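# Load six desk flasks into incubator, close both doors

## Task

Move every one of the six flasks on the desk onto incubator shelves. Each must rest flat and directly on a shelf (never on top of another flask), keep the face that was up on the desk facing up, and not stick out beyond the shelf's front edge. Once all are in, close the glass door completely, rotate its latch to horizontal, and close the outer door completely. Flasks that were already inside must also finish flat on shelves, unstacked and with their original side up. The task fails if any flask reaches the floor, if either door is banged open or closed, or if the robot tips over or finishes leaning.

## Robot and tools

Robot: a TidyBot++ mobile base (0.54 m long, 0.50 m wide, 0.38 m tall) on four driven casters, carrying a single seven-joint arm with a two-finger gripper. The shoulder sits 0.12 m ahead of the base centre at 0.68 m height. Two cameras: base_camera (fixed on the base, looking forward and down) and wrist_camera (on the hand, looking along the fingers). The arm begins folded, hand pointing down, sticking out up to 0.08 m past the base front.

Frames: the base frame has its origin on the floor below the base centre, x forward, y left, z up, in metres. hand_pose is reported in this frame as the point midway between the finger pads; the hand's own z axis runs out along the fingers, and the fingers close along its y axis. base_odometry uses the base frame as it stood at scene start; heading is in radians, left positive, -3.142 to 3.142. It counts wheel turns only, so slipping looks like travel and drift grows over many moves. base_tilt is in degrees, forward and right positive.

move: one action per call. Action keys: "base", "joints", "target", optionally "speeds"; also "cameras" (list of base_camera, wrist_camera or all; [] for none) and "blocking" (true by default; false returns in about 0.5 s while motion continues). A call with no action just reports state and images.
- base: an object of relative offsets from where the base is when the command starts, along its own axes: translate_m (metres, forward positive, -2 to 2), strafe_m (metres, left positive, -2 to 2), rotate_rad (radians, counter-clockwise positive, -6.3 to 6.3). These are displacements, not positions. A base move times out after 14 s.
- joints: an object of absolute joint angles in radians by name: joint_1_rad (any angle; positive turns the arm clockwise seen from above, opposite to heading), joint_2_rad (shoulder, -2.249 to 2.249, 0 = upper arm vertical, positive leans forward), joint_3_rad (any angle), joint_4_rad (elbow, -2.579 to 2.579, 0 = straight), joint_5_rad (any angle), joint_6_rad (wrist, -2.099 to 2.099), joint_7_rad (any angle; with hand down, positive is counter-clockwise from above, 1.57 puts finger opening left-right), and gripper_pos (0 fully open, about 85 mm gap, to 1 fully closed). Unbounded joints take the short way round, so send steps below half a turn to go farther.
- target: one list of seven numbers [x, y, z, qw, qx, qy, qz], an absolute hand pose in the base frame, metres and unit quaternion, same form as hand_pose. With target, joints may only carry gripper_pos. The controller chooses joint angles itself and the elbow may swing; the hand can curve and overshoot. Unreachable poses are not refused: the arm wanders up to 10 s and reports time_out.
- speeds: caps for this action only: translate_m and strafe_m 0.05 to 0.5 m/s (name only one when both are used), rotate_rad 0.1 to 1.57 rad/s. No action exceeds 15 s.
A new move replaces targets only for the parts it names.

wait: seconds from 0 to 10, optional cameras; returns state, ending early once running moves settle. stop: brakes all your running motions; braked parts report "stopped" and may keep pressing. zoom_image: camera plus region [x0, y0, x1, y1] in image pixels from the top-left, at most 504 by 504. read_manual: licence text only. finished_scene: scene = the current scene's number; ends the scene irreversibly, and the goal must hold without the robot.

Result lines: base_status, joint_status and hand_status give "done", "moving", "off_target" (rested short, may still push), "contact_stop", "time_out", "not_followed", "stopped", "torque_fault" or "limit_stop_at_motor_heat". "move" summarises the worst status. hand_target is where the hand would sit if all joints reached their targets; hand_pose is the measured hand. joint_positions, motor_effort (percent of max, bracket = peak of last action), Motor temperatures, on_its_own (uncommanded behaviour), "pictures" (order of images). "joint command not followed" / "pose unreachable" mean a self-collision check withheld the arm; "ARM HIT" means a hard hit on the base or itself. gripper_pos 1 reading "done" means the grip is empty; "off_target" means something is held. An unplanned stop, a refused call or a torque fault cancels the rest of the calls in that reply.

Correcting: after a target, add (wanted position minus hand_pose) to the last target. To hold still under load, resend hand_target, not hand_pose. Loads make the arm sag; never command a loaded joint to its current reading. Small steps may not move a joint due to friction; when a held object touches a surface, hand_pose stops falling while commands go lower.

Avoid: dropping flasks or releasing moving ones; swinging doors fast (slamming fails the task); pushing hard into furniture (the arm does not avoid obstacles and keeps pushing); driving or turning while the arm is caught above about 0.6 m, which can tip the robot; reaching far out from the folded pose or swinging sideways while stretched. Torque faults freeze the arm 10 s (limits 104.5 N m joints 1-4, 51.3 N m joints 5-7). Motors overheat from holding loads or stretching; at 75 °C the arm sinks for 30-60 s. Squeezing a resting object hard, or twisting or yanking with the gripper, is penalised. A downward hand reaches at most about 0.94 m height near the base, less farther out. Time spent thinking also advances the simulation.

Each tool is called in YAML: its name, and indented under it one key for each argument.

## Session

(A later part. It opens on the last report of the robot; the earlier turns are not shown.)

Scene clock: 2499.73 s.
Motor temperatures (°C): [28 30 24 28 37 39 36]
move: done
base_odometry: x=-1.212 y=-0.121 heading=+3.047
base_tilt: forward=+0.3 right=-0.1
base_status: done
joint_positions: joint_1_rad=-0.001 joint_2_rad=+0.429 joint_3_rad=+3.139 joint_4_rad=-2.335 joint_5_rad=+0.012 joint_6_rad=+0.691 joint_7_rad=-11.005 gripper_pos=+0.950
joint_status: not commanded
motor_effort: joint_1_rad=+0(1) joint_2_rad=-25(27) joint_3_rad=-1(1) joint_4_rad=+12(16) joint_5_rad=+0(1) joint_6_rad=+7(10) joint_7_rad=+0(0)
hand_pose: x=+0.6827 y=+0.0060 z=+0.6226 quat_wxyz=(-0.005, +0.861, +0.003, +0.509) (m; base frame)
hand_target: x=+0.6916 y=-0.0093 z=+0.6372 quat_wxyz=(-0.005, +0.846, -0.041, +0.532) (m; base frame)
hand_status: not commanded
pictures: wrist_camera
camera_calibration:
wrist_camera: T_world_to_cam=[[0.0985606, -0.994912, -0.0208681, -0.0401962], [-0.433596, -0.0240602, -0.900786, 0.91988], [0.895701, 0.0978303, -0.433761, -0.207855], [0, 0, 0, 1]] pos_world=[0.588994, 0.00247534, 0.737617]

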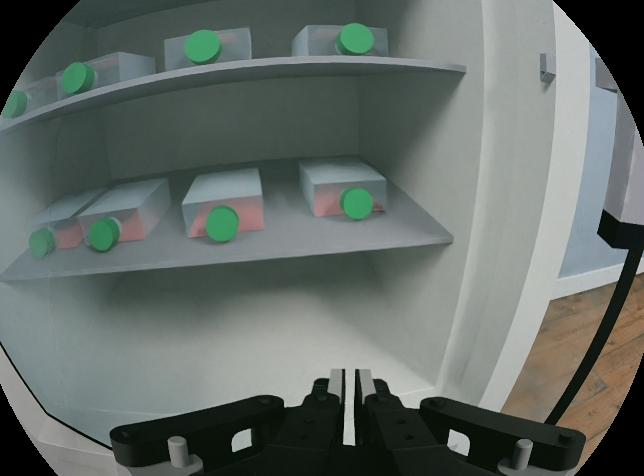

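move:
  base: {"translate_m": 0.038, "strafe_m": -0.001}
  speeds: {"translate_m": 0.05}
  cameras: []

move:
  base: {"translate_m": 0.035, "strafe_m": 0.004}
  speeds: {"translate_m": 0.05}
  cameras: ["wrist_camera"]

Scene clock: 2503.47 s.
Motor temperatures (°C): [28 30 24 28 37 39 36]
move: done
base_odometry: x=-1.250 y=-0.116 heading=+3.046
base_tilt: forward=+0.3 right=-0.1
base_status: done
joint_positions: joint_1_rad=-0.001 joint_2_rad=+0.429 joint_3_rad=+3.139 joint_4_rad=-2.335 joint_5_rad=+0.012 joint_6_rad=+0.691 joint_7_rad=-11.005 gripper_pos=+0.950
joint_status: not commanded
motor_effort: joint_1_rad=+0(1) joint_2_rad=-25(27) joint_3_rad=-1(2) joint_4_rad=+11(16) joint_5_rad=+0(1) joint_6_rad=+7(9) joint_7_rad=+0(0)
hand_pose: x=+0.6825 y=+0.0060 z=+0.6225 quat_wxyz=(-0.005, +0.861, +0.003, +0.509) (m; base frame)
hand_target: x=+0.6916 y=-0.0093 z=+0.6372 quat_wxyz=(-0.005, +0.846, -0.041, +0.532) (m; base frame)
hand_status: not commanded
pictures: none
No camera images: "cameras" was empty.

Scene clock: 2504.67 s.
Motor temperatures (°C): [28 30 24 28 37 39 36]
move: done
base_odometry: x=-1.286 y=-0.117 heading=+3.046
base_tilt: forward=+0.3 right=-0.2
base_status: done
joint_positions: joint_1_rad=-0.001 joint_2_rad=+0.429 joint_3_rad=+3.139 joint_4_rad=-2.336 joint_5_rad=+0.012 joint_6_rad=+0.691 joint_7_rad=-11.005 gripper_pos=+0.950
joint_status: not commanded
motor_effort: joint_1_rad=+0(1) joint_2_rad=-25(27) joint_3_rad=+0(2) joint_4_rad=+12(15) joint_5_rad=+0(1) joint_6_rad=+7(9) joint_7_rad=+0(0)
hand_pose: x=+0.6822 y=+0.0060 z=+0.6221 quat_wxyz=(-0.005, +0.861, +0.003, +0.509) (m; base frame)
hand_target: x=+0.6916 y=-0.0093 z=+0.6372 quat_wxyz=(-0.005, +0.846, -0.041, +0.532) (m; base frame)
hand_status: not commanded
pictures: wrist_camera
camera_calibration:
wrist_camera: T_world_to_cam=[[0.0985323, -0.994913, -0.020975, -0.0400675], [-0.434488, -0.0240484, -0.900357, 0.919644], [0.895272, 0.0978276, -0.434647, -0.206721], [0, 0, 0, 1]] pos_world=[0.588593, 0.00247534, 0.737316]

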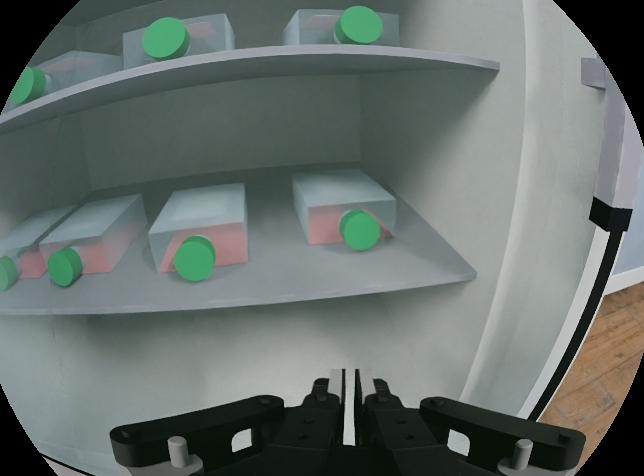

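move:
  base: {"translate_m": 0.02, "strafe_m": 0.003}
  speeds: {"translate_m": 0.05}
  cameras: []

move:
  base: {"translate_m": 0.015, "strafe_m": 0.002}
  speeds: {"translate_m": 0.05}
  cameras: ["wrist_camera"]

Scene clock: 2507.50 s.
Motor temperatures (°C): [28 30 24 28 37 39 36]
move: done
base_odometry: x=-1.306 y=-0.118 heading=+3.046
base_tilt: forward=+0.3 right=-0.1
base_status: done
joint_positions: joint_1_rad=-0.001 joint_2_rad=+0.429 joint_3_rad=+3.139 joint_4_rad=-2.337 joint_5_rad=+0.012 joint_6_rad=+0.692 joint_7_rad=-11.005 gripper_pos=+0.950
joint_status: not commanded
motor_effort: joint_1_rad=+0(1) joint_2_rad=-25(27) joint_3_rad=-1(2) joint_4_rad=+11(16) joint_5_rad=+0(1) joint_6_rad=+7(9) joint_7_rad=+0(0)
hand_pose: x=+0.6821 y=+0.0060 z=+0.6221 quat_wxyz=(-0.005, +0.861, +0.003, +0.509) (m; base frame)
hand_target: x=+0.6916 y=-0.0093 z=+0.6372 quat_wxyz=(-0.005, +0.846, -0.041, +0.532) (m; base frame)
hand_status: not commanded
pictures: none
No camera images: "cameras" was empty.

Scene clock: 2508.30 s.
Motor temperatures (°C): [28 30 24 28 37 39 36]
move: done
base_odometry: x=-1.321 y=-0.118 heading=+3.046
base_tilt: forward=+0.3 right=-0.2
base_status: done
joint_positions: joint_1_rad=-0.001 joint_2_rad=+0.429 joint_3_rad=+3.139 joint_4_rad=-2.336 joint_5_rad=+0.012 joint_6_rad=+0.692 joint_7_rad=-11.005 gripper_pos=+0.950
joint_status: not commanded
motor_effort: joint_1_rad=+0(2) joint_2_rad=-25(27) joint_3_rad=-1(2) joint_4_rad=+12(16) joint_5_rad=+1(1) joint_6_rad=+7(9) joint_7_rad=+0(1)
hand_pose: x=+0.6824 y=+0.0060 z=+0.6222 quat_wxyz=(-0.005, +0.861, +0.003, +0.509) (m; base frame)
hand_target: x=+0.6916 y=-0.0093 z=+0.6372 quat_wxyz=(-0.005, +0.846, -0.041, +0.532) (m; base frame)
hand_status: not commanded
pictures: wrist_camera
camera_calibration:
wrist_camera: T_world_to_cam=[[0.098541, -0.994913, -0.0209307, -0.040125], [-0.434083, -0.0240482, -0.900552, 0.919636], [0.895467, 0.097827, -0.434245, -0.207311], [0, 0, 0, 1]] pos_world=[0.588793, 0.00247534, 0.737316]

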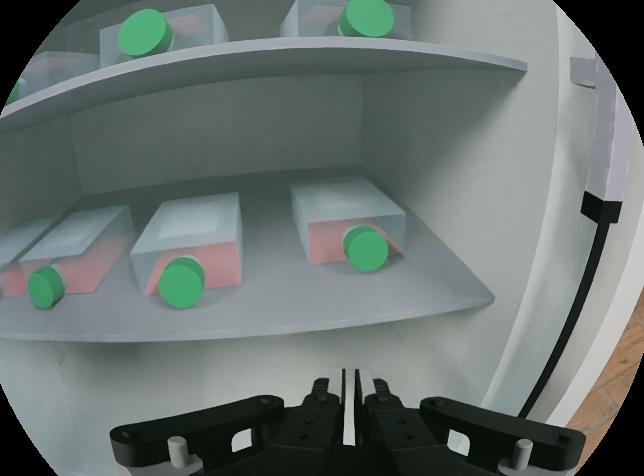

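move:
  base: {"translate_m": 0.012}
  speeds: {"translate_m": 0.05}
  cameras: ["wrist_camera"]

Scene clock: 2510.43 s.
Motor temperatures (°C): [28 30 24 28 37 39 36]
move: done
base_odometry: x=-1.333 y=-0.117 heading=+3.046
base_tilt: forward=+0.3 right=-0.2
base_status: done
joint_positions: joint_1_rad=-0.001 joint_2_rad=+0.430 joint_3_rad=+3.139 joint_4_rad=-2.335 joint_5_rad=+0.012 joint_6_rad=+0.692 joint_7_rad=-11.005 gripper_pos=+0.950
joint_status: not commanded
motor_effort: joint_1_rad=+0(1) joint_2_rad=-25(27) joint_3_rad=+0(2) joint_4_rad=+12(16) joint_5_rad=+1(1) joint_6_rad=+7(9) joint_7_rad=+0(0)
hand_pose: x=+0.6826 y=+0.0060 z=+0.6221 quat_wxyz=(-0.005, +0.861, +0.003, +0.509) (m; base frame)
hand_target: x=+0.6916 y=-0.0093 z=+0.6372 quat_wxyz=(-0.005, +0.846, -0.041, +0.532) (m; base frame)
hand_status: not commanded
pictures: wrist_camera
camera_calibration:
wrist_camera: T_world_to_cam=[[0.0985468, -0.994912, -0.0209231, -0.0401558], [-0.434002, -0.0240487, -0.900591, 0.919614], [0.895506, 0.097831, -0.434164, -0.207617], [0, 0, 0, 1]] pos_world=[0.588993, 0.00247534, 0.737216]

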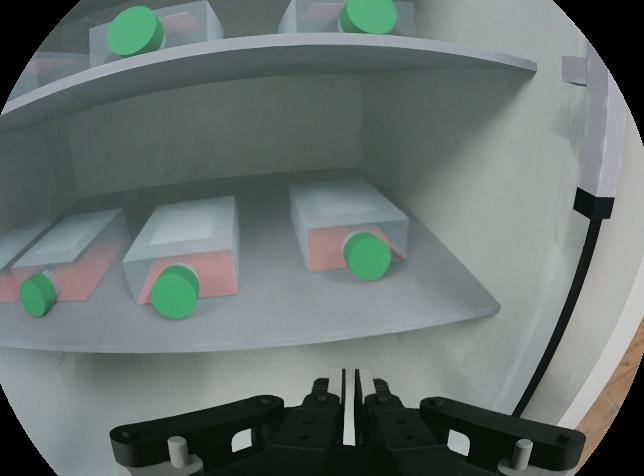

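move:
  base: {"translate_m": 0.012, "strafe_m": 0.002}
  speeds: {"translate_m": 0.05}
  cameras: ["wrist_camera"]

move:
  base: {"translate_m": 0.012, "strafe_m": 0.002}
  speeds: {"translate_m": 0.05}
  cameras: ["wrist_camera"]

Scene clock: 2512.93 s.
Motor temperatures (°C): [28 30 24 28 37 39 36]
move: done
base_odometry: x=-1.346 y=-0.118 heading=+3.046
base_tilt: forward=+0.2 right=-0.1
base_status: done
joint_positions: joint_1_rad=-0.001 joint_2_rad=+0.430 joint_3_rad=+3.139 joint_4_rad=-2.336 joint_5_rad=+0.012 joint_6_rad=+0.692 joint_7_rad=-11.005 gripper_pos=+0.950
joint_status: not commanded
motor_effort: joint_1_rad=+0(2) joint_2_rad=-25(27) joint_3_rad=-1(2) joint_4_rad=+12(14) joint_5_rad=+1(1) joint_6_rad=+7(8) joint_7_rad=+0(0)
hand_pose: x=+0.6825 y=+0.0060 z=+0.6218 quat_wxyz=(-0.005, +0.861, +0.003, +0.509) (m; base frame)
hand_target: x=+0.6916 y=-0.0093 z=+0.6372 quat_wxyz=(-0.005, +0.846, -0.041, +0.532) (m; base frame)
hand_status: not commanded
pictures: wrist_camera
camera_calibration:
wrist_camera: T_world_to_cam=[[0.0985323, -0.994913, -0.020975, -0.0401054], [-0.434488, -0.0240484, -0.900357, 0.919414], [0.895272, 0.0978276, -0.434647, -0.207163], [0, 0, 0, 1]] pos_world=[0.588893, 0.00247534, 0.736916]

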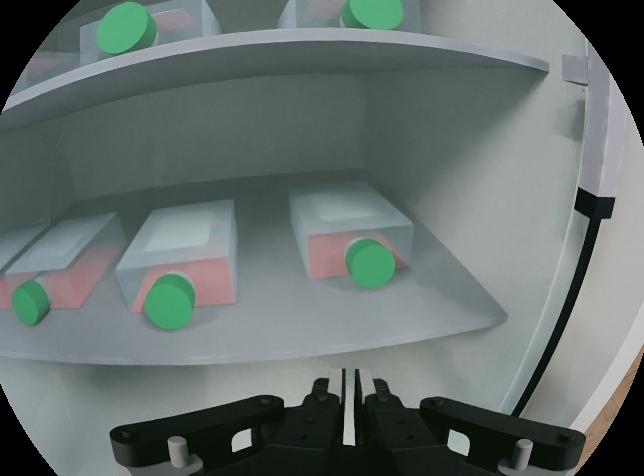

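Scene clock: 2513.63 s.
Motor temperatures (°C): [28 30 24 28 37 39 36]
move: done
base_odometry: x=-1.358 y=-0.118 heading=+3.046
base_tilt: forward=+0.3 right=-0.2
base_status: done
joint_positions: joint_1_rad=-0.001 joint_2_rad=+0.430 joint_3_rad=+3.139 joint_4_rad=-2.355 joint_5_rad=+0.011 joint_6_rad=+0.692 joint_7_rad=-11.005 gripper_pos=+0.950
joint_status: not commanded
motor_effort: joint_1_rad=-1(2) joint_2_rad=-26(26) joint_3_rad=-2(3) joint_4_rad=+15(20) joint_5_rad=+1(2) joint_6_rad=+10(11) joint_7_rad=+0(0)
hand_pose: x=+0.6740 y=+0.0054 z=+0.6146 quat_wxyz=(-0.005, +0.866, +0.002, +0.501) (m; base frame)
hand_target: x=+0.6916 y=-0.0093 z=+0.6372 quat_wxyz=(-0.005, +0.846, -0.041, +0.532) (m; base frame)
hand_status: not commanded
pictures: wrist_camera
camera_calibration:
wrist_camera: T_world_to_cam=[[0.0969556, -0.995025, -0.0229108, -0.0376594], [-0.451471, -0.0234534, -0.891978, 0.915559], [0.887003, 0.0968258, -0.451499, -0.186669], [0, 0, 0, 1]] pos_world=[0.582575, 0.0020753, 0.731514]

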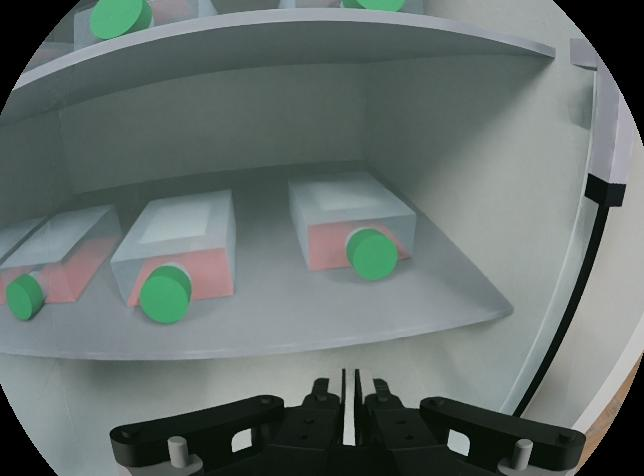

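move:
  base: {"translate_m": -0.12}
  speeds: {"translate_m": 0.1}
  cameras: ["wrist_camera"]

Scene clock: 2517.07 s.
Motor temperatures (°C): [28 30 24 28 37 39 36]
move: done
base_odometry: x=-1.238 y=-0.130 heading=+3.045
base_tilt: forward=+0.3 right=-0.1
base_status: done
joint_positions: joint_1_rad=-0.001 joint_2_rad=+0.430 joint_3_rad=+3.139 joint_4_rad=-2.335 joint_5_rad=+0.011 joint_6_rad=+0.700 joint_7_rad=-11.005 gripper_pos=+0.950
joint_status: not commanded
motor_effort: joint_1_rad=+0(1) joint_2_rad=-25(28) joint_3_rad=+0(2) joint_4_rad=+12(15) joint_5_rad=+0(1) joint_6_rad=+7(9) joint_7_rad=+0(0)
hand_pose: x=+0.6842 y=+0.0055 z=+0.6246 quat_wxyz=(-0.005, +0.858, +0.002, +0.513) (m; base frame)
hand_target: x=+0.6916 y=-0.0093 z=+0.6372 quat_wxyz=(-0.005, +0.846, -0.041, +0.532) (m; base frame)
hand_status: not commanded
pictures: wrist_camera
camera_calibration:
wrist_camera: T_world_to_cam=[[0.0975756, -0.995019, -0.0203864, -0.0404029], [-0.42603, -0.0232482, -0.904411, 0.919424], [0.899432, 0.0969336, -0.426176, -0.215634], [0, 0, 0, 1]] pos_world=[0.589592, 0.00207543, 0.738815]

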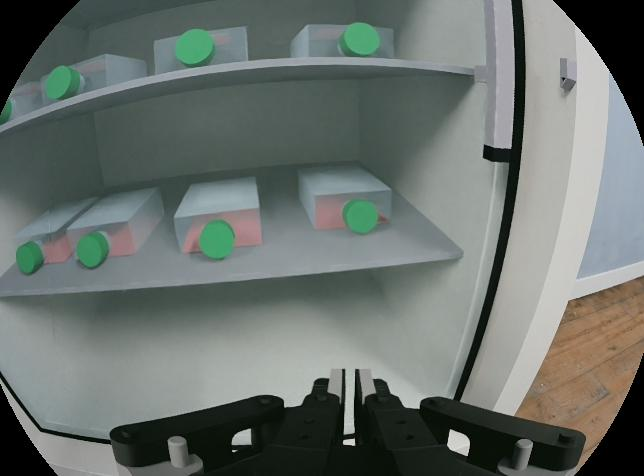

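move:
  base: {"translate_m": -0.15}
  cameras: []

move:
  base: {"translate_m": 0.0, "strafe_m": -0.353, "rotate_rad": 0.282}
  joints: {"joint_2_rad": 0.43, "joint_4_rad": -2.405, "joint_5_rad": 0.0, "joint_6_rad": 1.30, "joint_7_rad": -11.0, "gripper_pos": 0.4}
  cameras: ["wrist_camera"]

Scene clock: 2525.57 s.
Motor temperatures (°C): [28 30 24 28 37 39 36]
move: done
base_odometry: x=-1.089 y=-0.145 heading=+3.045
base_tilt: forward=+0.3 right=-0.2
base_status: done
joint_positions: joint_1_rad=-0.001 joint_2_rad=+0.430 joint_3_rad=+3.139 joint_4_rad=-2.335 joint_5_rad=+0.011 joint_6_rad=+0.700 joint_7_rad=-11.005 gripper_pos=+0.950
joint_status: not commanded
motor_effort: joint_1_rad=+0(1) joint_2_rad=-25(28) joint_3_rad=+0(2) joint_4_rad=+12(13) joint_5_rad=+0(1) joint_6_rad=+8(8) joint_7_rad=+0(1)
hand_pose: x=+0.6841 y=+0.0055 z=+0.6244 quat_wxyz=(-0.005, +0.858, +0.002, +0.513) (m; base frame)
hand_target: x=+0.6916 y=-0.0093 z=+0.6372 quat_wxyz=(-0.005, +0.846, -0.041, +0.532) (m; base frame)
hand_status: not commanded
pictures: none
No camera images: "cameras" was empty.

Scene clock: 2527.63 s.
Motor temperatures (°C): [28 30 24 28 37 39 36]
move: done
base_odometry: x=-1.055 y=+0.207 heading=-2.955
base_tilt: forward=+0.4 right=-0.1
base_status: done
joint_positions: joint_1_rad=-0.004 joint_2_rad=+0.431 joint_3_rad=+3.137 joint_4_rad=-2.392 joint_5_rad=+0.011 joint_6_rad=+1.246 joint_7_rad=-11.005 gripper_pos=+0.400
joint_status: all done
motor_effort: joint_1_rad=+0(5) joint_2_rad=-25(27) joint_3_rad=+0(3) joint_4_rad=+11(13) joint_5_rad=+1(2) joint_6_rad=+8(9) joint_7_rad=+0(1)
hand_pose: x=+0.7043 y=+0.0088 z=+0.7637 quat_wxyz=(-0.009, +0.709, +0.004, +0.705) (m; base frame)
hand_target: x=+0.7004 y=+0.0021 z=+0.7757 quat_wxyz=(-0.002, +0.694, -0.001, +0.720) (m; base frame)
hand_status: not commanded
pictures: wrist_camera
camera_calibration:
wrist_camera: T_world_to_cam=[[0.103115, -0.994457, 0.0205373, -0.0713854], [0.0468995, -0.0157635, -0.998775, 0.792837], [0.993563, 0.103951, 0.0450141, -0.600989], [0, 0, 0, 1]] pos_world=[0.567298, 0.00398175, 0.820385]

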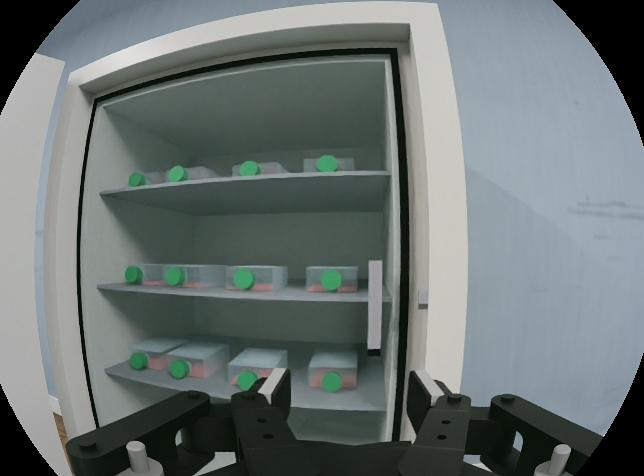

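zoom_image:
  camera: "wrist_camera"
  region: [330, 240, 470, 380]

Scaled by 3.600.

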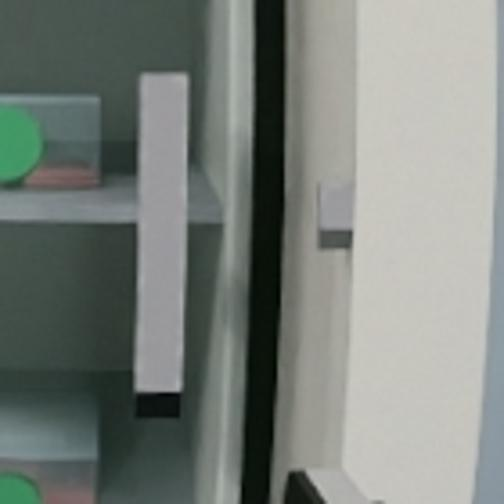

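move:
  base: {"translate_m": 0.13, "strafe_m": -0.03}
  speeds: {"translate_m": 0.15}
  cameras: ["wrist_camera"]

Scene clock: 2536.30 s.
Motor temperatures (°C): [28 30 24 28 37 39 36]
move: done
base_odometry: x=-1.188 y=+0.212 heading=-2.955
base_tilt: forward=+0.3 right=-0.2
base_status: done
joint_positions: joint_1_rad=-0.004 joint_2_rad=+0.431 joint_3_rad=+3.137 joint_4_rad=-2.396 joint_5_rad=+0.011 joint_6_rad=+1.247 joint_7_rad=-11.005 gripper_pos=+0.400
joint_status: not commanded
motor_effort: joint_1_rad=+0(1) joint_2_rad=-26(27) joint_3_rad=-1(2) joint_4_rad=+11(13) joint_5_rad=+0(1) joint_6_rad=+9(9) joint_7_rad=+0(1)
hand_pose: x=+0.7032 y=+0.0088 z=+0.7625 quat_wxyz=(-0.009, +0.710, +0.004, +0.704) (m; base frame)
hand_target: x=+0.7004 y=+0.0021 z=+0.7757 quat_wxyz=(-0.002, +0.694, -0.001, +0.720) (m; base frame)
hand_status: not commanded
pictures: wrist_camera
camera_calibration:
wrist_camera: T_world_to_cam=[[0.103161, -0.994458, 0.0202579, -0.0710608], [0.0442822, -0.0157546, -0.998895, 0.793564], [0.993679, 0.103944, 0.0424115, -0.597886], [0, 0, 0, 1]] pos_world=[0.566296, 0.00398175, 0.819484]

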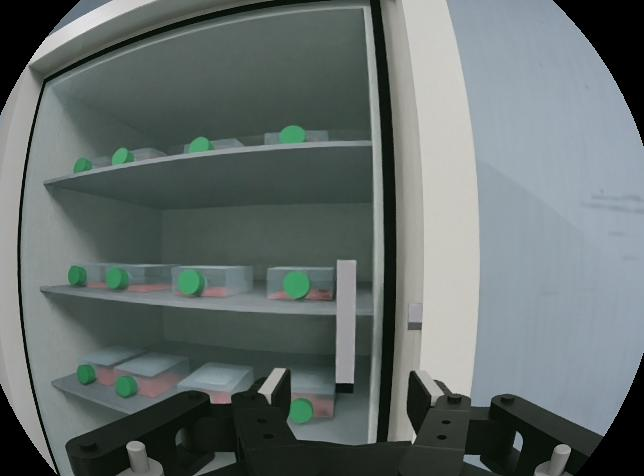

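move:
  base: {"translate_m": 0.1, "strafe_m": 0.002}
  speeds: {"translate_m": 0.1}
  joints: {"joint_2_rad": 0.415}
  cameras: ["wrist_camera"]

Scene clock: 2541.67 s.
Motor temperatures (°C): [28 30 24 28 37 39 36]
move: done
base_odometry: x=-1.286 y=+0.192 heading=-2.956
base_tilt: forward=+0.3 right=-0.2
base_status: done
joint_positions: joint_1_rad=-0.004 joint_2_rad=+0.425 joint_3_rad=+3.137 joint_4_rad=-2.398 joint_5_rad=+0.011 joint_6_rad=+1.247 joint_7_rad=-11.005 gripper_pos=+0.400
joint_status: all done
motor_effort: joint_1_rad=+0(1) joint_2_rad=-25(27) joint_3_rad=+0(2) joint_4_rad=+11(13) joint_5_rad=+0(1) joint_6_rad=+8(9) joint_7_rad=+1(1)
hand_pose: x=+0.7021 y=+0.0088 z=+0.7647 quat_wxyz=(-0.009, +0.709, +0.004, +0.705) (m; base frame)
hand_target: x=+0.6989 y=+0.0021 z=+0.7844 quat_wxyz=(-0.002, +0.689, -0.001, +0.725) (m; base frame)
hand_status: not commanded
pictures: wrist_camera
camera_calibration:
wrist_camera: T_world_to_cam=[[0.103099, -0.994458, 0.0205989, -0.0712088], [0.0475009, -0.0157631, -0.998747, 0.79348], [0.993536, 0.103949, 0.0456125, -0.599221], [0, 0, 0, 1]] pos_world=[0.564998, 0.00398174, 0.821285]

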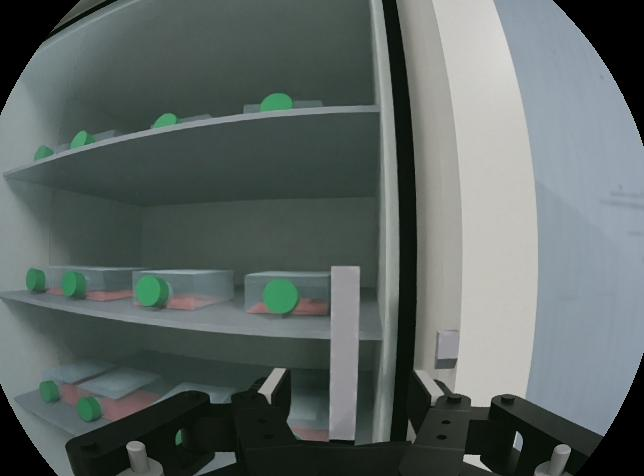

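move:
  base: {"translate_m": 0.022}
  speeds: {"translate_m": 0.05}
  joints: {"gripper_pos": 0.7}
  cameras: ["wrist_camera"]

Scene clock: 2544.73 s.
Motor temperatures (°C): [28 30 24 28 37 39 36]
move: done
base_odometry: x=-1.308 y=+0.188 heading=-2.956
base_tilt: forward=+0.2 right=-0.1
base_status: done
joint_positions: joint_1_rad=-0.004 joint_2_rad=+0.425 joint_3_rad=+3.137 joint_4_rad=-2.399 joint_5_rad=+0.011 joint_6_rad=+1.247 joint_7_rad=-11.005 gripper_pos=+0.700
joint_status: all done
motor_effort: joint_1_rad=+0(2) joint_2_rad=-24(27) joint_3_rad=-1(2) joint_4_rad=+11(13) joint_5_rad=+0(1) joint_6_rad=+8(9) joint_7_rad=+0(0)
hand_pose: x=+0.7020 y=+0.0088 z=+0.7647 quat_wxyz=(-0.009, +0.709, +0.004, +0.705) (m; base frame)
hand_target: x=+0.6989 y=+0.0021 z=+0.7844 quat_wxyz=(-0.002, +0.689, -0.001, +0.725) (m; base frame)
hand_status: not commanded
pictures: wrist_camera
camera_calibration:
wrist_camera: T_world_to_cam=[[0.103099, -0.994458, 0.0205989, -0.0711964], [0.0475009, -0.0157631, -0.998747, 0.793385], [0.993536, 0.103949, 0.0456125, -0.599117], [0, 0, 0, 1]] pos_world=[0.564898, 0.00398174, 0.821185]

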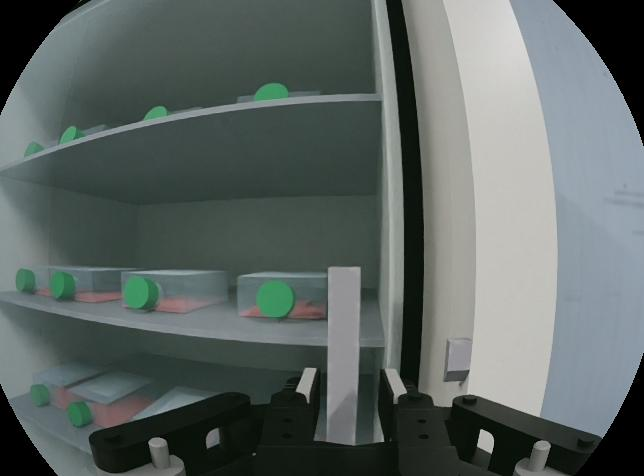

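move:
  base: {"translate_m": 0.008, "strafe_m": 0.003}
  speeds: {"translate_m": 0.05}
  cameras: []

move:
  joints: {"gripper_pos": 0.8}
  cameras: ["wrist_camera"]

Scene clock: 2547.80 s.
Motor temperatures (°C): [28 30 24 28 37 39 36]
move: done
base_odometry: x=-1.316 y=+0.184 heading=-2.956
base_tilt: forward=+0.3 right=-0.2
base_status: done
joint_positions: joint_1_rad=-0.004 joint_2_rad=+0.425 joint_3_rad=+3.137 joint_4_rad=-2.399 joint_5_rad=+0.011 joint_6_rad=+1.248 joint_7_rad=-11.005 gripper_pos=+0.700
joint_status: not commanded
motor_effort: joint_1_rad=+0(1) joint_2_rad=-25(27) joint_3_rad=-1(2) joint_4_rad=+11(13) joint_5_rad=+0(1) joint_6_rad=+9(9) joint_7_rad=+0(0)
hand_pose: x=+0.7019 y=+0.0088 z=+0.7646 quat_wxyz=(-0.009, +0.709, +0.004, +0.705) (m; base frame)
hand_target: x=+0.6989 y=+0.0021 z=+0.7844 quat_wxyz=(-0.002, +0.689, -0.001, +0.725) (m; base frame)
hand_status: not commanded
pictures: none
No camera images: "cameras" was empty.

Scene clock: 2548.33 s.
Motor temperatures (°C): [28 30 24 28 37 39 36]
move: done
base_odometry: x=-1.316 y=+0.184 heading=-2.956
base_tilt: forward=+0.2 right=-0.2
base_status: not commanded
joint_positions: joint_1_rad=-0.004 joint_2_rad=+0.425 joint_3_rad=+3.137 joint_4_rad=-2.399 joint_5_rad=+0.011 joint_6_rad=+1.248 joint_7_rad=-11.005 gripper_pos=+0.800
joint_status: all done
motor_effort: joint_1_rad=+0(0) joint_2_rad=-25(25) joint_3_rad=-1(1) joint_4_rad=+11(12) joint_5_rad=+1(1) joint_6_rad=+9(9) joint_7_rad=+0(0)
hand_pose: x=+0.7019 y=+0.0088 z=+0.7646 quat_wxyz=(-0.009, +0.709, +0.004, +0.705) (m; base frame)
hand_target: x=+0.6989 y=+0.0021 z=+0.7844 quat_wxyz=(-0.002, +0.689, -0.001, +0.725) (m; base frame)
hand_status: not commanded
pictures: wrist_camera
camera_calibration:
wrist_camera: T_world_to_cam=[[0.103102, -0.994458, 0.0205886, -0.0711791], [0.0474007, -0.0157632, -0.998752, 0.793451], [0.993541, 0.103949, 0.0455128, -0.598938], [0, 0, 0, 1]] pos_world=[0.564798, 0.00398174, 0.821185]

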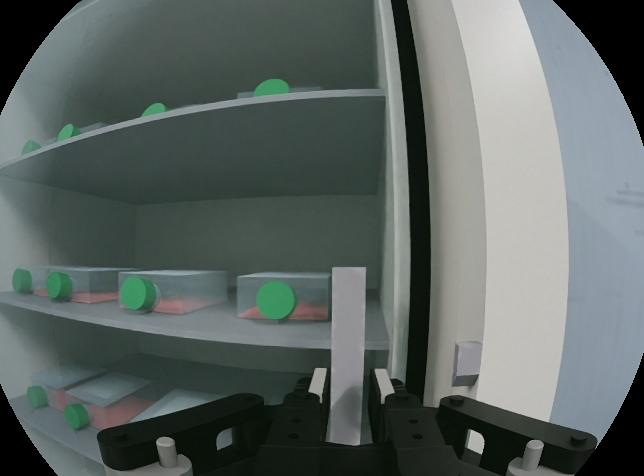

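move:
  joints: {"joint_7_rad": -10.566}
  cameras: ["wrist_camera"]

move:
  joints: {"joint_7_rad": -10.116}
  cameras: ["wrist_camera"]

Scene clock: 2553.43 s.
Motor temperatures (°C): [28 30 24 28 37 39 36]
move: done
base_odometry: x=-1.316 y=+0.184 heading=-2.956
base_tilt: forward=+0.3 right=-0.1
base_status: not commanded
joint_positions: joint_1_rad=-0.004 joint_2_rad=+0.425 joint_3_rad=+3.137 joint_4_rad=-2.399 joint_5_rad=+0.011 joint_6_rad=+1.248 joint_7_rad=-10.620 gripper_pos=+0.800
joint_status: all done
motor_effort: joint_1_rad=+0(0) joint_2_rad=-25(25) joint_3_rad=-1(1) joint_4_rad=+11(12) joint_5_rad=+0(1) joint_6_rad=+8(9) joint_7_rad=+0(1)
hand_pose: x=+0.7019 y=+0.0088 z=+0.7646 quat_wxyz=(+0.126, +0.695, +0.139, +0.694) (m; base frame)
hand_target: x=+0.6989 y=+0.0021 z=+0.7844 quat_wxyz=(+0.154, +0.673, +0.147, +0.708) (m; base frame)
hand_status: not commanded
pictures: wrist_camera
camera_calibration:
wrist_camera: T_world_to_cam=[[0.103714, -0.913364, 0.393713, -0.357659], [0.0546542, -0.390016, -0.919185, 0.730854], [0.993104, 0.116851, 0.00946888, -0.571195], [0, 0, 0, 1]] pos_world=[0.564406, 0.0251165, 0.818013]

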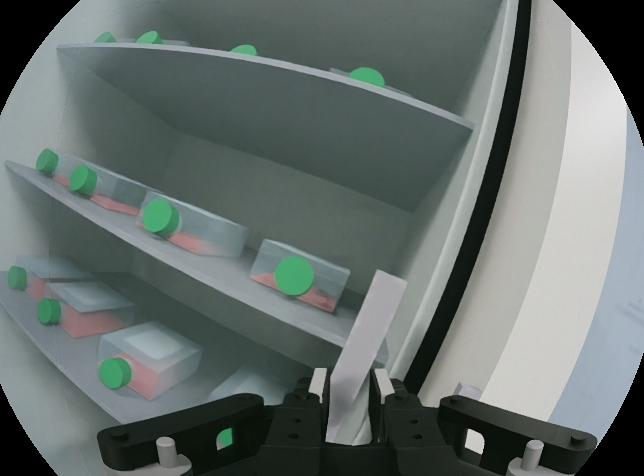

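Scene clock: 2554.63 s.
Motor temperatures (°C): [28 30 24 28 37 39 36]
move: done
base_odometry: x=-1.316 y=+0.184 heading=-2.956
base_tilt: forward=+0.3 right=-0.2
base_status: not commanded
joint_positions: joint_1_rad=-0.004 joint_2_rad=+0.425 joint_3_rad=+3.137 joint_4_rad=-2.399 joint_5_rad=+0.011 joint_6_rad=+1.248 joint_7_rad=-10.177 gripper_pos=+0.800
joint_status: all done
motor_effort: joint_1_rad=+0(0) joint_2_rad=-25(25) joint_3_rad=-1(1) joint_4_rad=+11(12) joint_5_rad=+1(1) joint_6_rad=+8(9) joint_7_rad=+0(1)
hand_pose: x=+0.7019 y=+0.0088 z=+0.7646 quat_wxyz=(+0.275, +0.648, +0.289, +0.649) (m; base frame)
hand_target: x=+0.6989 y=+0.0021 z=+0.7844 quat_wxyz=(+0.308, +0.623, +0.294, +0.656) (m; base frame)
hand_status: not commanded
pictures: wrist_camera
camera_calibration:
wrist_camera: T_world_to_cam=[[0.10118, -0.65608, 0.747878, -0.628947], [0.0625333, -0.746055, -0.662941, 0.532458], [0.992901, 0.113844, -0.0344589, -0.537472], [0, 0, 0, 1]] pos_world=[0.563996, 0.0457911, 0.804844]

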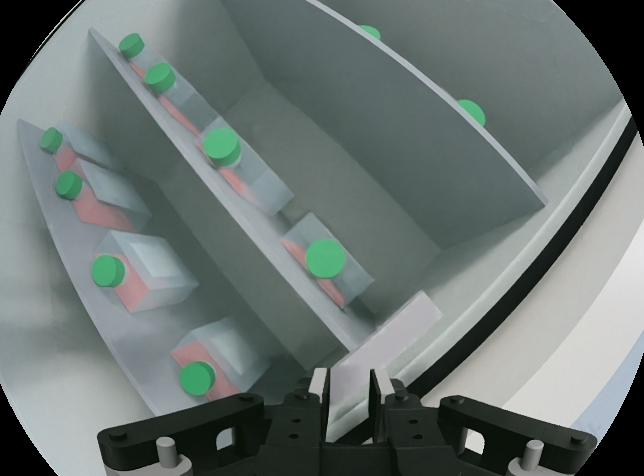

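move:
  joints: {"joint_7_rad": -11.06, "gripper_pos": 0.6}
  cameras: ["wrist_camera"]

zoom_image:
  camera: "wrist_camera"
  region: [250, 240, 450, 476]

Scene clock: 2562.30 s.
Motor temperatures (°C): [28 30 24 28 37 39 36]
move: done
base_odometry: x=-1.316 y=+0.184 heading=-2.956
base_tilt: forward=+0.3 right=-0.1
base_status: not commanded
joint_positions: joint_1_rad=-0.004 joint_2_rad=+0.425 joint_3_rad=+3.137 joint_4_rad=-2.399 joint_5_rad=+0.011 joint_6_rad=+1.248 joint_7_rad=-11.003 gripper_pos=+0.600
joint_status: all done
motor_effort: joint_1_rad=+0(0) joint_2_rad=-25(25) joint_3_rad=+0(2) joint_4_rad=+11(12) joint_5_rad=+0(1) joint_6_rad=+8(9) joint_7_rad=+0(1)
hand_pose: x=+0.7019 y=+0.0088 z=+0.7646 quat_wxyz=(-0.008, +0.709, +0.004, +0.705) (m; base frame)
hand_target: x=+0.6989 y=+0.0021 z=+0.7844 quat_wxyz=(-0.024, +0.689, -0.022, +0.724) (m; base frame)
hand_status: not commanded
pictures: wrist_camera
camera_calibration:
wrist_camera: T_world_to_cam=[[0.103086, -0.994407, 0.0229873, -0.073042], [0.0474394, -0.0181689, -0.998709, 0.793419], [0.993541, 0.104043, 0.0453011, -0.598775], [0, 0, 0, 1]] pos_world=[0.564798, 0.00408051, 0.821199]

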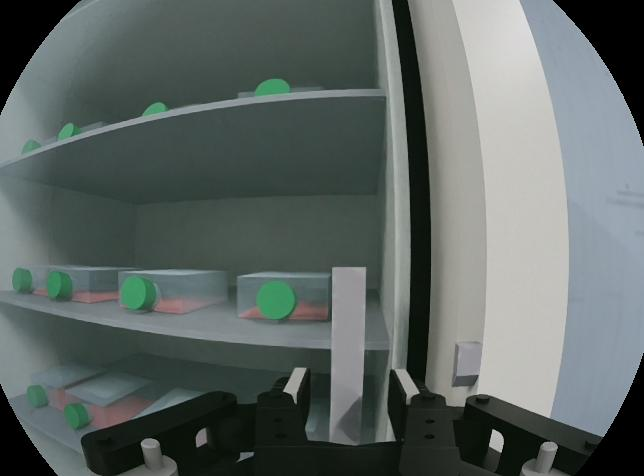

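Scaled by 2.136.

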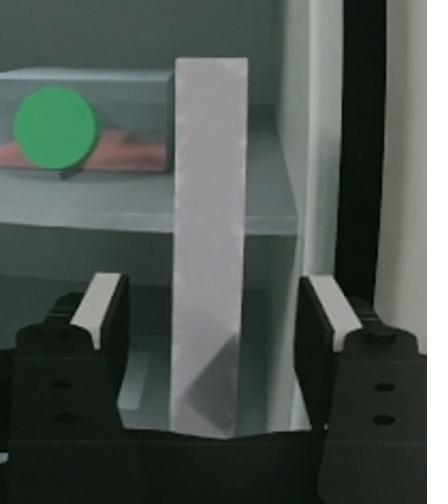

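move:
  base: {"translate_m": 0.022}
  speeds: {"translate_m": 0.05}
  cameras: ["wrist_camera"]

zoom_image:
  camera: "wrist_camera"
  region: [250, 240, 450, 476]

Scene clock: 2565.30 s.
Motor temperatures (°C): [28 30 24 28 37 39 36]
move: done
base_odometry: x=-1.337 y=+0.179 heading=-2.956
base_tilt: forward=+0.3 right=-0.1
base_status: done
joint_positions: joint_1_rad=-0.004 joint_2_rad=+0.425 joint_3_rad=+3.137 joint_4_rad=-2.399 joint_5_rad=+0.011 joint_6_rad=+1.248 joint_7_rad=-11.003 gripper_pos=+0.600
joint_status: not commanded
motor_effort: joint_1_rad=+0(2) joint_2_rad=-25(26) joint_3_rad=+0(2) joint_4_rad=+12(13) joint_5_rad=+0(1) joint_6_rad=+8(9) joint_7_rad=+0(0)
hand_pose: x=+0.7019 y=+0.0088 z=+0.7646 quat_wxyz=(-0.008, +0.709, +0.004, +0.705) (m; base frame)
hand_target: x=+0.6989 y=+0.0021 z=+0.7844 quat_wxyz=(-0.024, +0.689, -0.022, +0.724) (m; base frame)
hand_status: not commanded
pictures: wrist_camera
camera_calibration:
wrist_camera: T_world_to_cam=[[0.103086, -0.994407, 0.0229873, -0.073042], [0.0474394, -0.0181689, -0.998709, 0.793419], [0.993541, 0.104043, 0.0453011, -0.598775], [0, 0, 0, 1]] pos_world=[0.564798, 0.00408051, 0.821199]

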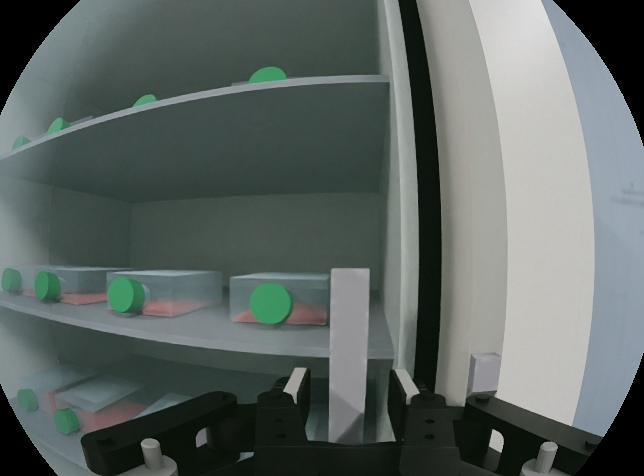

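Scaled by 2.136.

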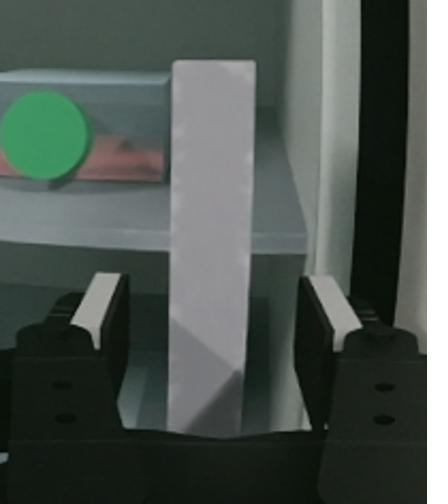

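move:
  base: {"translate_m": 0.02}
  speeds: {"translate_m": 0.05}
  cameras: ["wrist_camera"]

zoom_image:
  camera: "wrist_camera"
  region: [250, 240, 450, 476]

Scene clock: 2568.47 s.
Motor temperatures (°C): [28 30 24 28 37 39 36]
move: done
base_odometry: x=-1.357 y=+0.175 heading=-2.956
base_tilt: forward=+0.3 right=-0.1
base_status: done
joint_positions: joint_1_rad=-0.004 joint_2_rad=+0.424 joint_3_rad=+3.137 joint_4_rad=-2.405 joint_5_rad=+0.011 joint_6_rad=+1.252 joint_7_rad=-11.003 gripper_pos=+0.600
joint_status: not commanded
motor_effort: joint_1_rad=+0(1) joint_2_rad=-25(26) joint_3_rad=+0(3) joint_4_rad=+11(17) joint_5_rad=+1(1) joint_6_rad=+8(9) joint_7_rad=+0(0)
hand_pose: x=+0.7000 y=+0.0088 z=+0.7639 quat_wxyz=(-0.008, +0.710, +0.004, +0.705) (m; base frame)
hand_target: x=+0.6989 y=+0.0021 z=+0.7844 quat_wxyz=(-0.024, +0.689, -0.022, +0.724) (m; base frame)
hand_status: not commanded
pictures: wrist_camera
camera_calibration:
wrist_camera: T_world_to_cam=[[0.103112, -0.994407, 0.0228525, -0.0727364], [0.0461313, -0.0181693, -0.99877, 0.793696], [0.993599, 0.104039, 0.0439998, -0.595825], [0, 0, 0, 1]] pos_world=[0.562897, 0.00408051, 0.820598]

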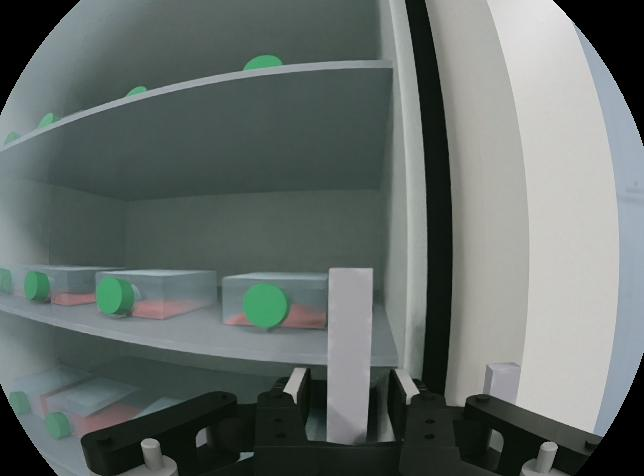

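Scaled by 2.136.

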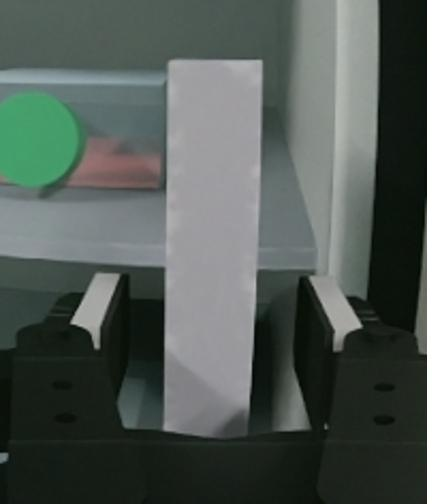

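move:
  base: {"translate_m": -0.005, "strafe_m": 0.001}
  speeds: {"translate_m": 0.05}
  cameras: []

move:
  joints: {"gripper_pos": 0.8}
  cameras: ["wrist_camera"]

move:
  joints: {"joint_7_rad": -10.6}
  cameras: ["wrist_camera"]

Scene clock: 2572.33 s.
Motor temperatures (°C): [28 30 24 28 37 39 36]
move: done
base_odometry: x=-1.352 y=+0.176 heading=-2.956
base_tilt: forward=+0.3 right=+0.0
base_status: done
joint_positions: joint_1_rad=-0.004 joint_2_rad=+0.424 joint_3_rad=+3.137 joint_4_rad=-2.405 joint_5_rad=+0.011 joint_6_rad=+1.252 joint_7_rad=-11.003 gripper_pos=+0.600
joint_status: not commanded
motor_effort: joint_1_rad=+0(2) joint_2_rad=-25(27) joint_3_rad=-1(2) joint_4_rad=+11(13) joint_5_rad=+0(1) joint_6_rad=+8(9) joint_7_rad=+0(1)
hand_pose: x=+0.6999 y=+0.0088 z=+0.7639 quat_wxyz=(-0.008, +0.710, +0.004, +0.705) (m; base frame)
hand_target: x=+0.6989 y=+0.0021 z=+0.7844 quat_wxyz=(-0.024, +0.689, -0.022, +0.724) (m; base frame)
hand_status: not commanded
pictures: none
No camera images: "cameras" was empty.

Scene clock: 2572.97 s.
Motor temperatures (°C): [28 30 24 28 37 39 36]
move: done
base_odometry: x=-1.352 y=+0.176 heading=-2.956
base_tilt: forward=+0.3 right=-0.2
base_status: not commanded
joint_positions: joint_1_rad=-0.004 joint_2_rad=+0.424 joint_3_rad=+3.137 joint_4_rad=-2.405 joint_5_rad=+0.011 joint_6_rad=+1.252 joint_7_rad=-11.003 gripper_pos=+0.800
joint_status: all done
motor_effort: joint_1_rad=+0(1) joint_2_rad=-25(25) joint_3_rad=-1(2) joint_4_rad=+11(12) joint_5_rad=+0(1) joint_6_rad=+8(9) joint_7_rad=+0(0)
hand_pose: x=+0.6999 y=+0.0088 z=+0.7639 quat_wxyz=(-0.008, +0.710, +0.004, +0.705) (m; base frame)
hand_target: x=+0.6989 y=+0.0021 z=+0.7844 quat_wxyz=(-0.024, +0.689, -0.022, +0.724) (m; base frame)
hand_status: not commanded
pictures: wrist_camera
camera_calibration:
wrist_camera: T_world_to_cam=[[0.103109, -0.994407, 0.0228627, -0.0727433], [0.0462315, -0.0181693, -0.998766, 0.793636], [0.993595, 0.104039, 0.0440995, -0.595905], [0, 0, 0, 1]] pos_world=[0.562897, 0.00408051, 0.820598]

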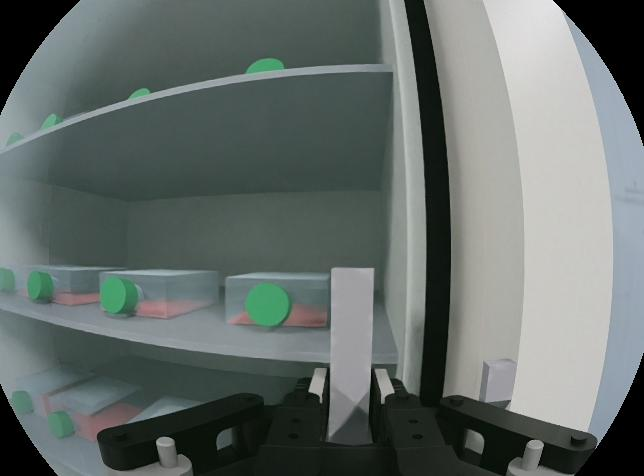

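Scene clock: 2574.10 s.
Motor temperatures (°C): [28 30 24 28 37 39 36]
move: done
base_odometry: x=-1.352 y=+0.176 heading=-2.956
base_tilt: forward=+0.3 right=-0.1
base_status: not commanded
joint_positions: joint_1_rad=-0.004 joint_2_rad=+0.424 joint_3_rad=+3.137 joint_4_rad=-2.405 joint_5_rad=+0.011 joint_6_rad=+1.252 joint_7_rad=-10.648 gripper_pos=+0.800
joint_status: all done
motor_effort: joint_1_rad=+3(3) joint_2_rad=-25(26) joint_3_rad=+2(2) joint_4_rad=+12(13) joint_5_rad=-2(2) joint_6_rad=+9(10) joint_7_rad=+1(1)
hand_pose: x=+0.6999 y=+0.0093 z=+0.7639 quat_wxyz=(+0.116, +0.698, +0.130, +0.695) (m; base frame)
hand_target: x=+0.6989 y=+0.0021 z=+0.7844 quat_wxyz=(+0.142, +0.675, +0.136, +0.711) (m; base frame)
hand_status: not commanded
pictures: wrist_camera
camera_calibration:
wrist_camera: T_world_to_cam=[[0.105139, -0.92418, 0.367202, -0.337343], [0.0533328, -0.363477, -0.930075, 0.739469], [0.993026, 0.117371, 0.0110735, -0.570462], [0, 0, 0, 1]] pos_world=[0.562514, 0.02397, 0.817952]

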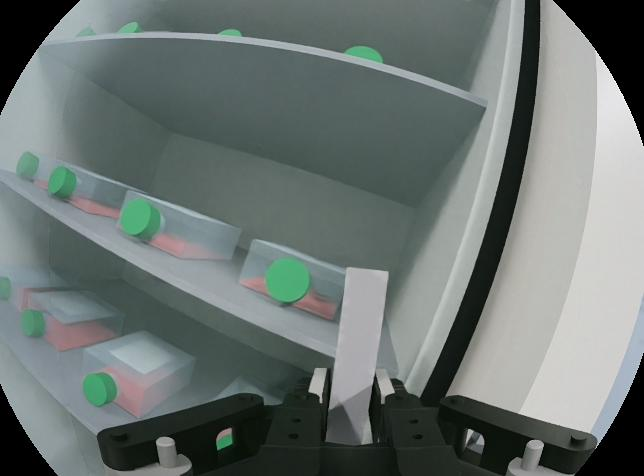

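move:
  joints: {"joint_7_rad": -10.3}
  cameras: []

move:
  joints: {"joint_7_rad": -10.0}
  cameras: ["wrist_camera"]

Scene clock: 2577.37 s.
Motor temperatures (°C): [28 30 24 28 37 39 36]
move: done
base_odometry: x=-1.352 y=+0.176 heading=-2.956
base_tilt: forward=+0.3 right=-0.2
base_status: not commanded
joint_positions: joint_1_rad=-0.006 joint_2_rad=+0.424 joint_3_rad=+3.137 joint_4_rad=-2.406 joint_5_rad=+0.011 joint_6_rad=+1.252 joint_7_rad=-10.350 gripper_pos=+0.800
joint_status: all done
motor_effort: joint_1_rad=+4(5) joint_2_rad=-27(28) joint_3_rad=+2(3) joint_4_rad=+13(14) joint_5_rad=-3(3) joint_6_rad=+10(11) joint_7_rad=+0(1)
hand_pose: x=+0.6997 y=+0.0102 z=+0.7637 quat_wxyz=(+0.217, +0.671, +0.233, +0.670) (m; base frame)
hand_target: x=+0.6989 y=+0.0021 z=+0.7844 quat_wxyz=(+0.246, +0.648, +0.235, +0.682) (m; base frame)
hand_status: not commanded
pictures: none
No camera images: "cameras" was empty.

Scene clock: 2578.40 s.
Motor temperatures (°C): [28 30 24 28 37 39 36]
move: done
base_odometry: x=-1.352 y=+0.176 heading=-2.956
base_tilt: forward=+0.3 right=-0.1
base_status: not commanded
joint_positions: joint_1_rad=-0.006 joint_2_rad=+0.425 joint_3_rad=+3.137 joint_4_rad=-2.407 joint_5_rad=+0.011 joint_6_rad=+1.252 joint_7_rad=-10.049 gripper_pos=+0.800
joint_status: all done
motor_effort: joint_1_rad=+3(5) joint_2_rad=-28(29) joint_3_rad=+2(3) joint_4_rad=+14(15) joint_5_rad=-2(3) joint_6_rad=+11(12) joint_7_rad=+0(1)
hand_pose: x=+0.6995 y=+0.0105 z=+0.7631 quat_wxyz=(+0.315, +0.628, +0.331, +0.630) (m; base frame)
hand_target: x=+0.6989 y=+0.0021 z=+0.7844 quat_wxyz=(+0.345, +0.605, +0.329, +0.637) (m; base frame)
hand_status: not commanded
pictures: wrist_camera
camera_calibration:
wrist_camera: T_world_to_cam=[[0.104072, -0.555268, 0.825135, -0.688402], [0.0653061, -0.824034, -0.562764, 0.455333], [0.992423, 0.112454, -0.0494964, -0.523474], [0, 0, 0, 1]] pos_world=[0.561415, 0.051829, 0.798359]

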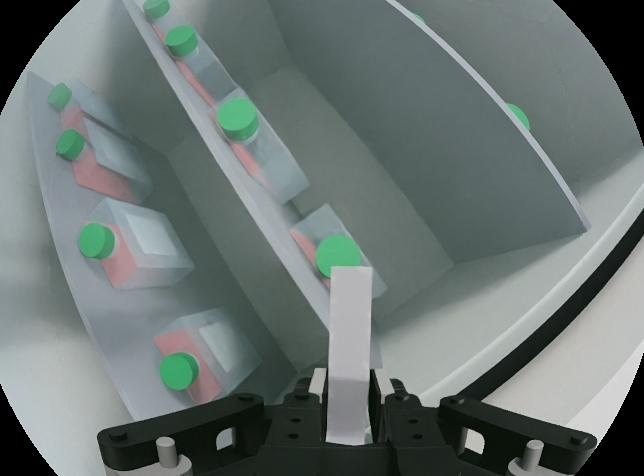

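move:
  joints: {"joint_7_rad": -9.7}
  cameras: ["wrist_camera"]

Scene clock: 2590.43 s.
Motor temperatures (°C): [28 30 24 28 37 39 36]
move: done
base_odometry: x=-1.352 y=+0.176 heading=-2.956
base_tilt: forward=+0.2 right=-0.2
base_status: not commanded
joint_positions: joint_1_rad=-0.007 joint_2_rad=+0.427 joint_3_rad=+3.137 joint_4_rad=-2.407 joint_5_rad=+0.011 joint_6_rad=+1.252 joint_7_rad=-9.748 gripper_pos=+0.800
joint_status: all done
motor_effort: joint_1_rad=+2(5) joint_2_rad=-29(30) joint_3_rad=+0(3) joint_4_rad=+14(15) joint_5_rad=-1(3) joint_6_rad=+12(12) joint_7_rad=-1(1)
hand_pose: x=+0.6995 y=+0.0108 z=+0.7614 quat_wxyz=(+0.405, +0.573, +0.422, +0.575) (m; base frame)
hand_target: x=+0.6989 y=+0.0021 z=+0.7844 quat_wxyz=(+0.437, +0.549, +0.416, +0.578) (m; base frame)
hand_status: not commanded
pictures: wrist_camera
camera_calibration:
wrist_camera: T_world_to_cam=[[0.102532, -0.285621, 0.952842, -0.786032], [0.0699465, -0.953449, -0.293329, 0.247627], [0.992267, 0.0967235, -0.0777806, -0.501716], [0, 0, 0, 1]] pos_world=[0.561109, 0.0601202, 0.782577]

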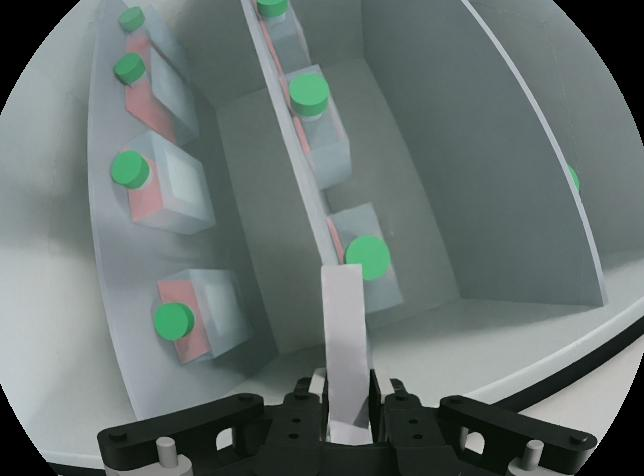

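move:
  joints: {"joint_7_rad": -9.45}
  cameras: ["wrist_camera"]

move:
  joints: {"joint_7_rad": -9.37}
  cameras: ["wrist_camera"]

Scene clock: 2592.93 s.
Motor temperatures (°C): [28 30 24 28 37 39 36]
move: done
base_odometry: x=-1.352 y=+0.176 heading=-2.956
base_tilt: forward=+0.3 right=-0.1
base_status: not commanded
joint_positions: joint_1_rad=-0.007 joint_2_rad=+0.428 joint_3_rad=+3.137 joint_4_rad=-2.408 joint_5_rad=+0.011 joint_6_rad=+1.252 joint_7_rad=-9.492 gripper_pos=+0.800
joint_status: all done
motor_effort: joint_1_rad=+1(3) joint_2_rad=-27(30) joint_3_rad=+0(2) joint_4_rad=+12(15) joint_5_rad=+0(2) joint_6_rad=+10(13) joint_7_rad=-1(1)
hand_pose: x=+0.6994 y=+0.0108 z=+0.7608 quat_wxyz=(+0.475, +0.514, +0.492, +0.518) (m; base frame)
hand_target: x=+0.6989 y=+0.0021 z=+0.7844 quat_wxyz=(+0.505, +0.493, +0.481, +0.519) (m; base frame)
hand_status: not commanded
pictures: wrist_camera
camera_calibration:
wrist_camera: T_world_to_cam=[[0.0986766, -0.034369, 0.994526, -0.817135], [0.0738686, -0.996393, -0.0417627, 0.0537873], [0.992374, 0.0775852, -0.0957819, -0.487851], [0, 0, 0, 1]] pos_world=[0.560789, 0.0633592, 0.768181]

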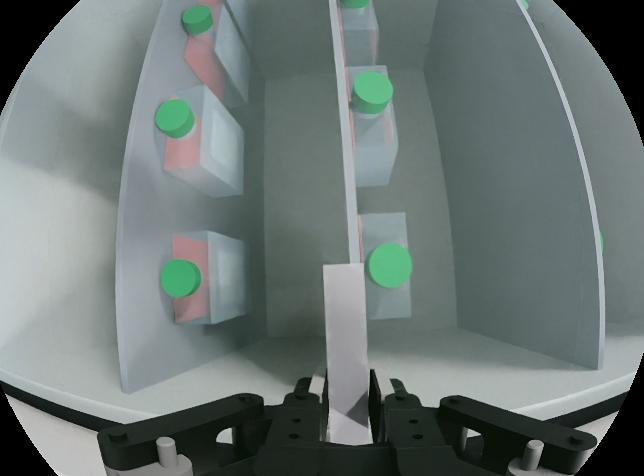

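Scene clock: 2593.50 s.
Motor temperatures (°C): [28 30 24 28 37 39 36]
move: done
base_odometry: x=-1.352 y=+0.176 heading=-2.956
base_tilt: forward=+0.3 right=-0.2
base_status: not commanded
joint_positions: joint_1_rad=-0.007 joint_2_rad=+0.428 joint_3_rad=+3.137 joint_4_rad=-2.408 joint_5_rad=+0.011 joint_6_rad=+1.254 joint_7_rad=-9.409 gripper_pos=+0.800
joint_status: all done
motor_effort: joint_1_rad=+1(1) joint_2_rad=-26(27) joint_3_rad=-1(2) joint_4_rad=+12(13) joint_5_rad=+0(0) joint_6_rad=+10(10) joint_7_rad=+0(1)
hand_pose: x=+0.6993 y=+0.0108 z=+0.7612 quat_wxyz=(+0.496, +0.493, +0.513, +0.498) (m; base frame)
hand_target: x=+0.6989 y=+0.0021 z=+0.7844 quat_wxyz=(+0.526, +0.473, +0.500, +0.499) (m; base frame)
hand_status: not commanded
pictures: wrist_camera
camera_calibration:
wrist_camera: T_world_to_cam=[[0.0956217, 0.0482429, 0.994248, -0.816021], [0.0748454, -0.996346, 0.0411464, -0.0099797], [0.9926, 0.0704804, -0.0988831, -0.485488], [0, 0, 0, 1]] pos_world=[0.560672, 0.0636414, 0.763732]

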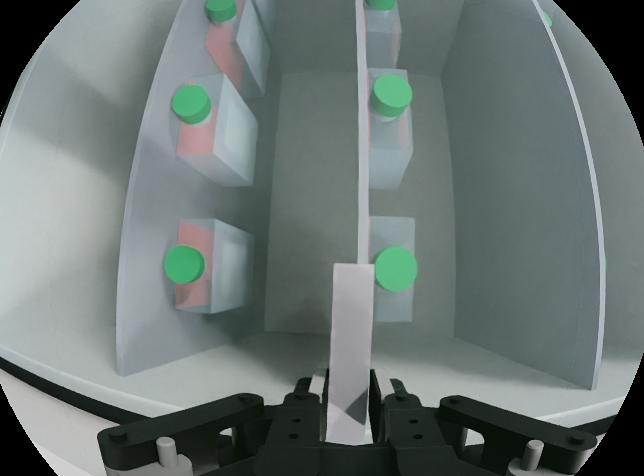

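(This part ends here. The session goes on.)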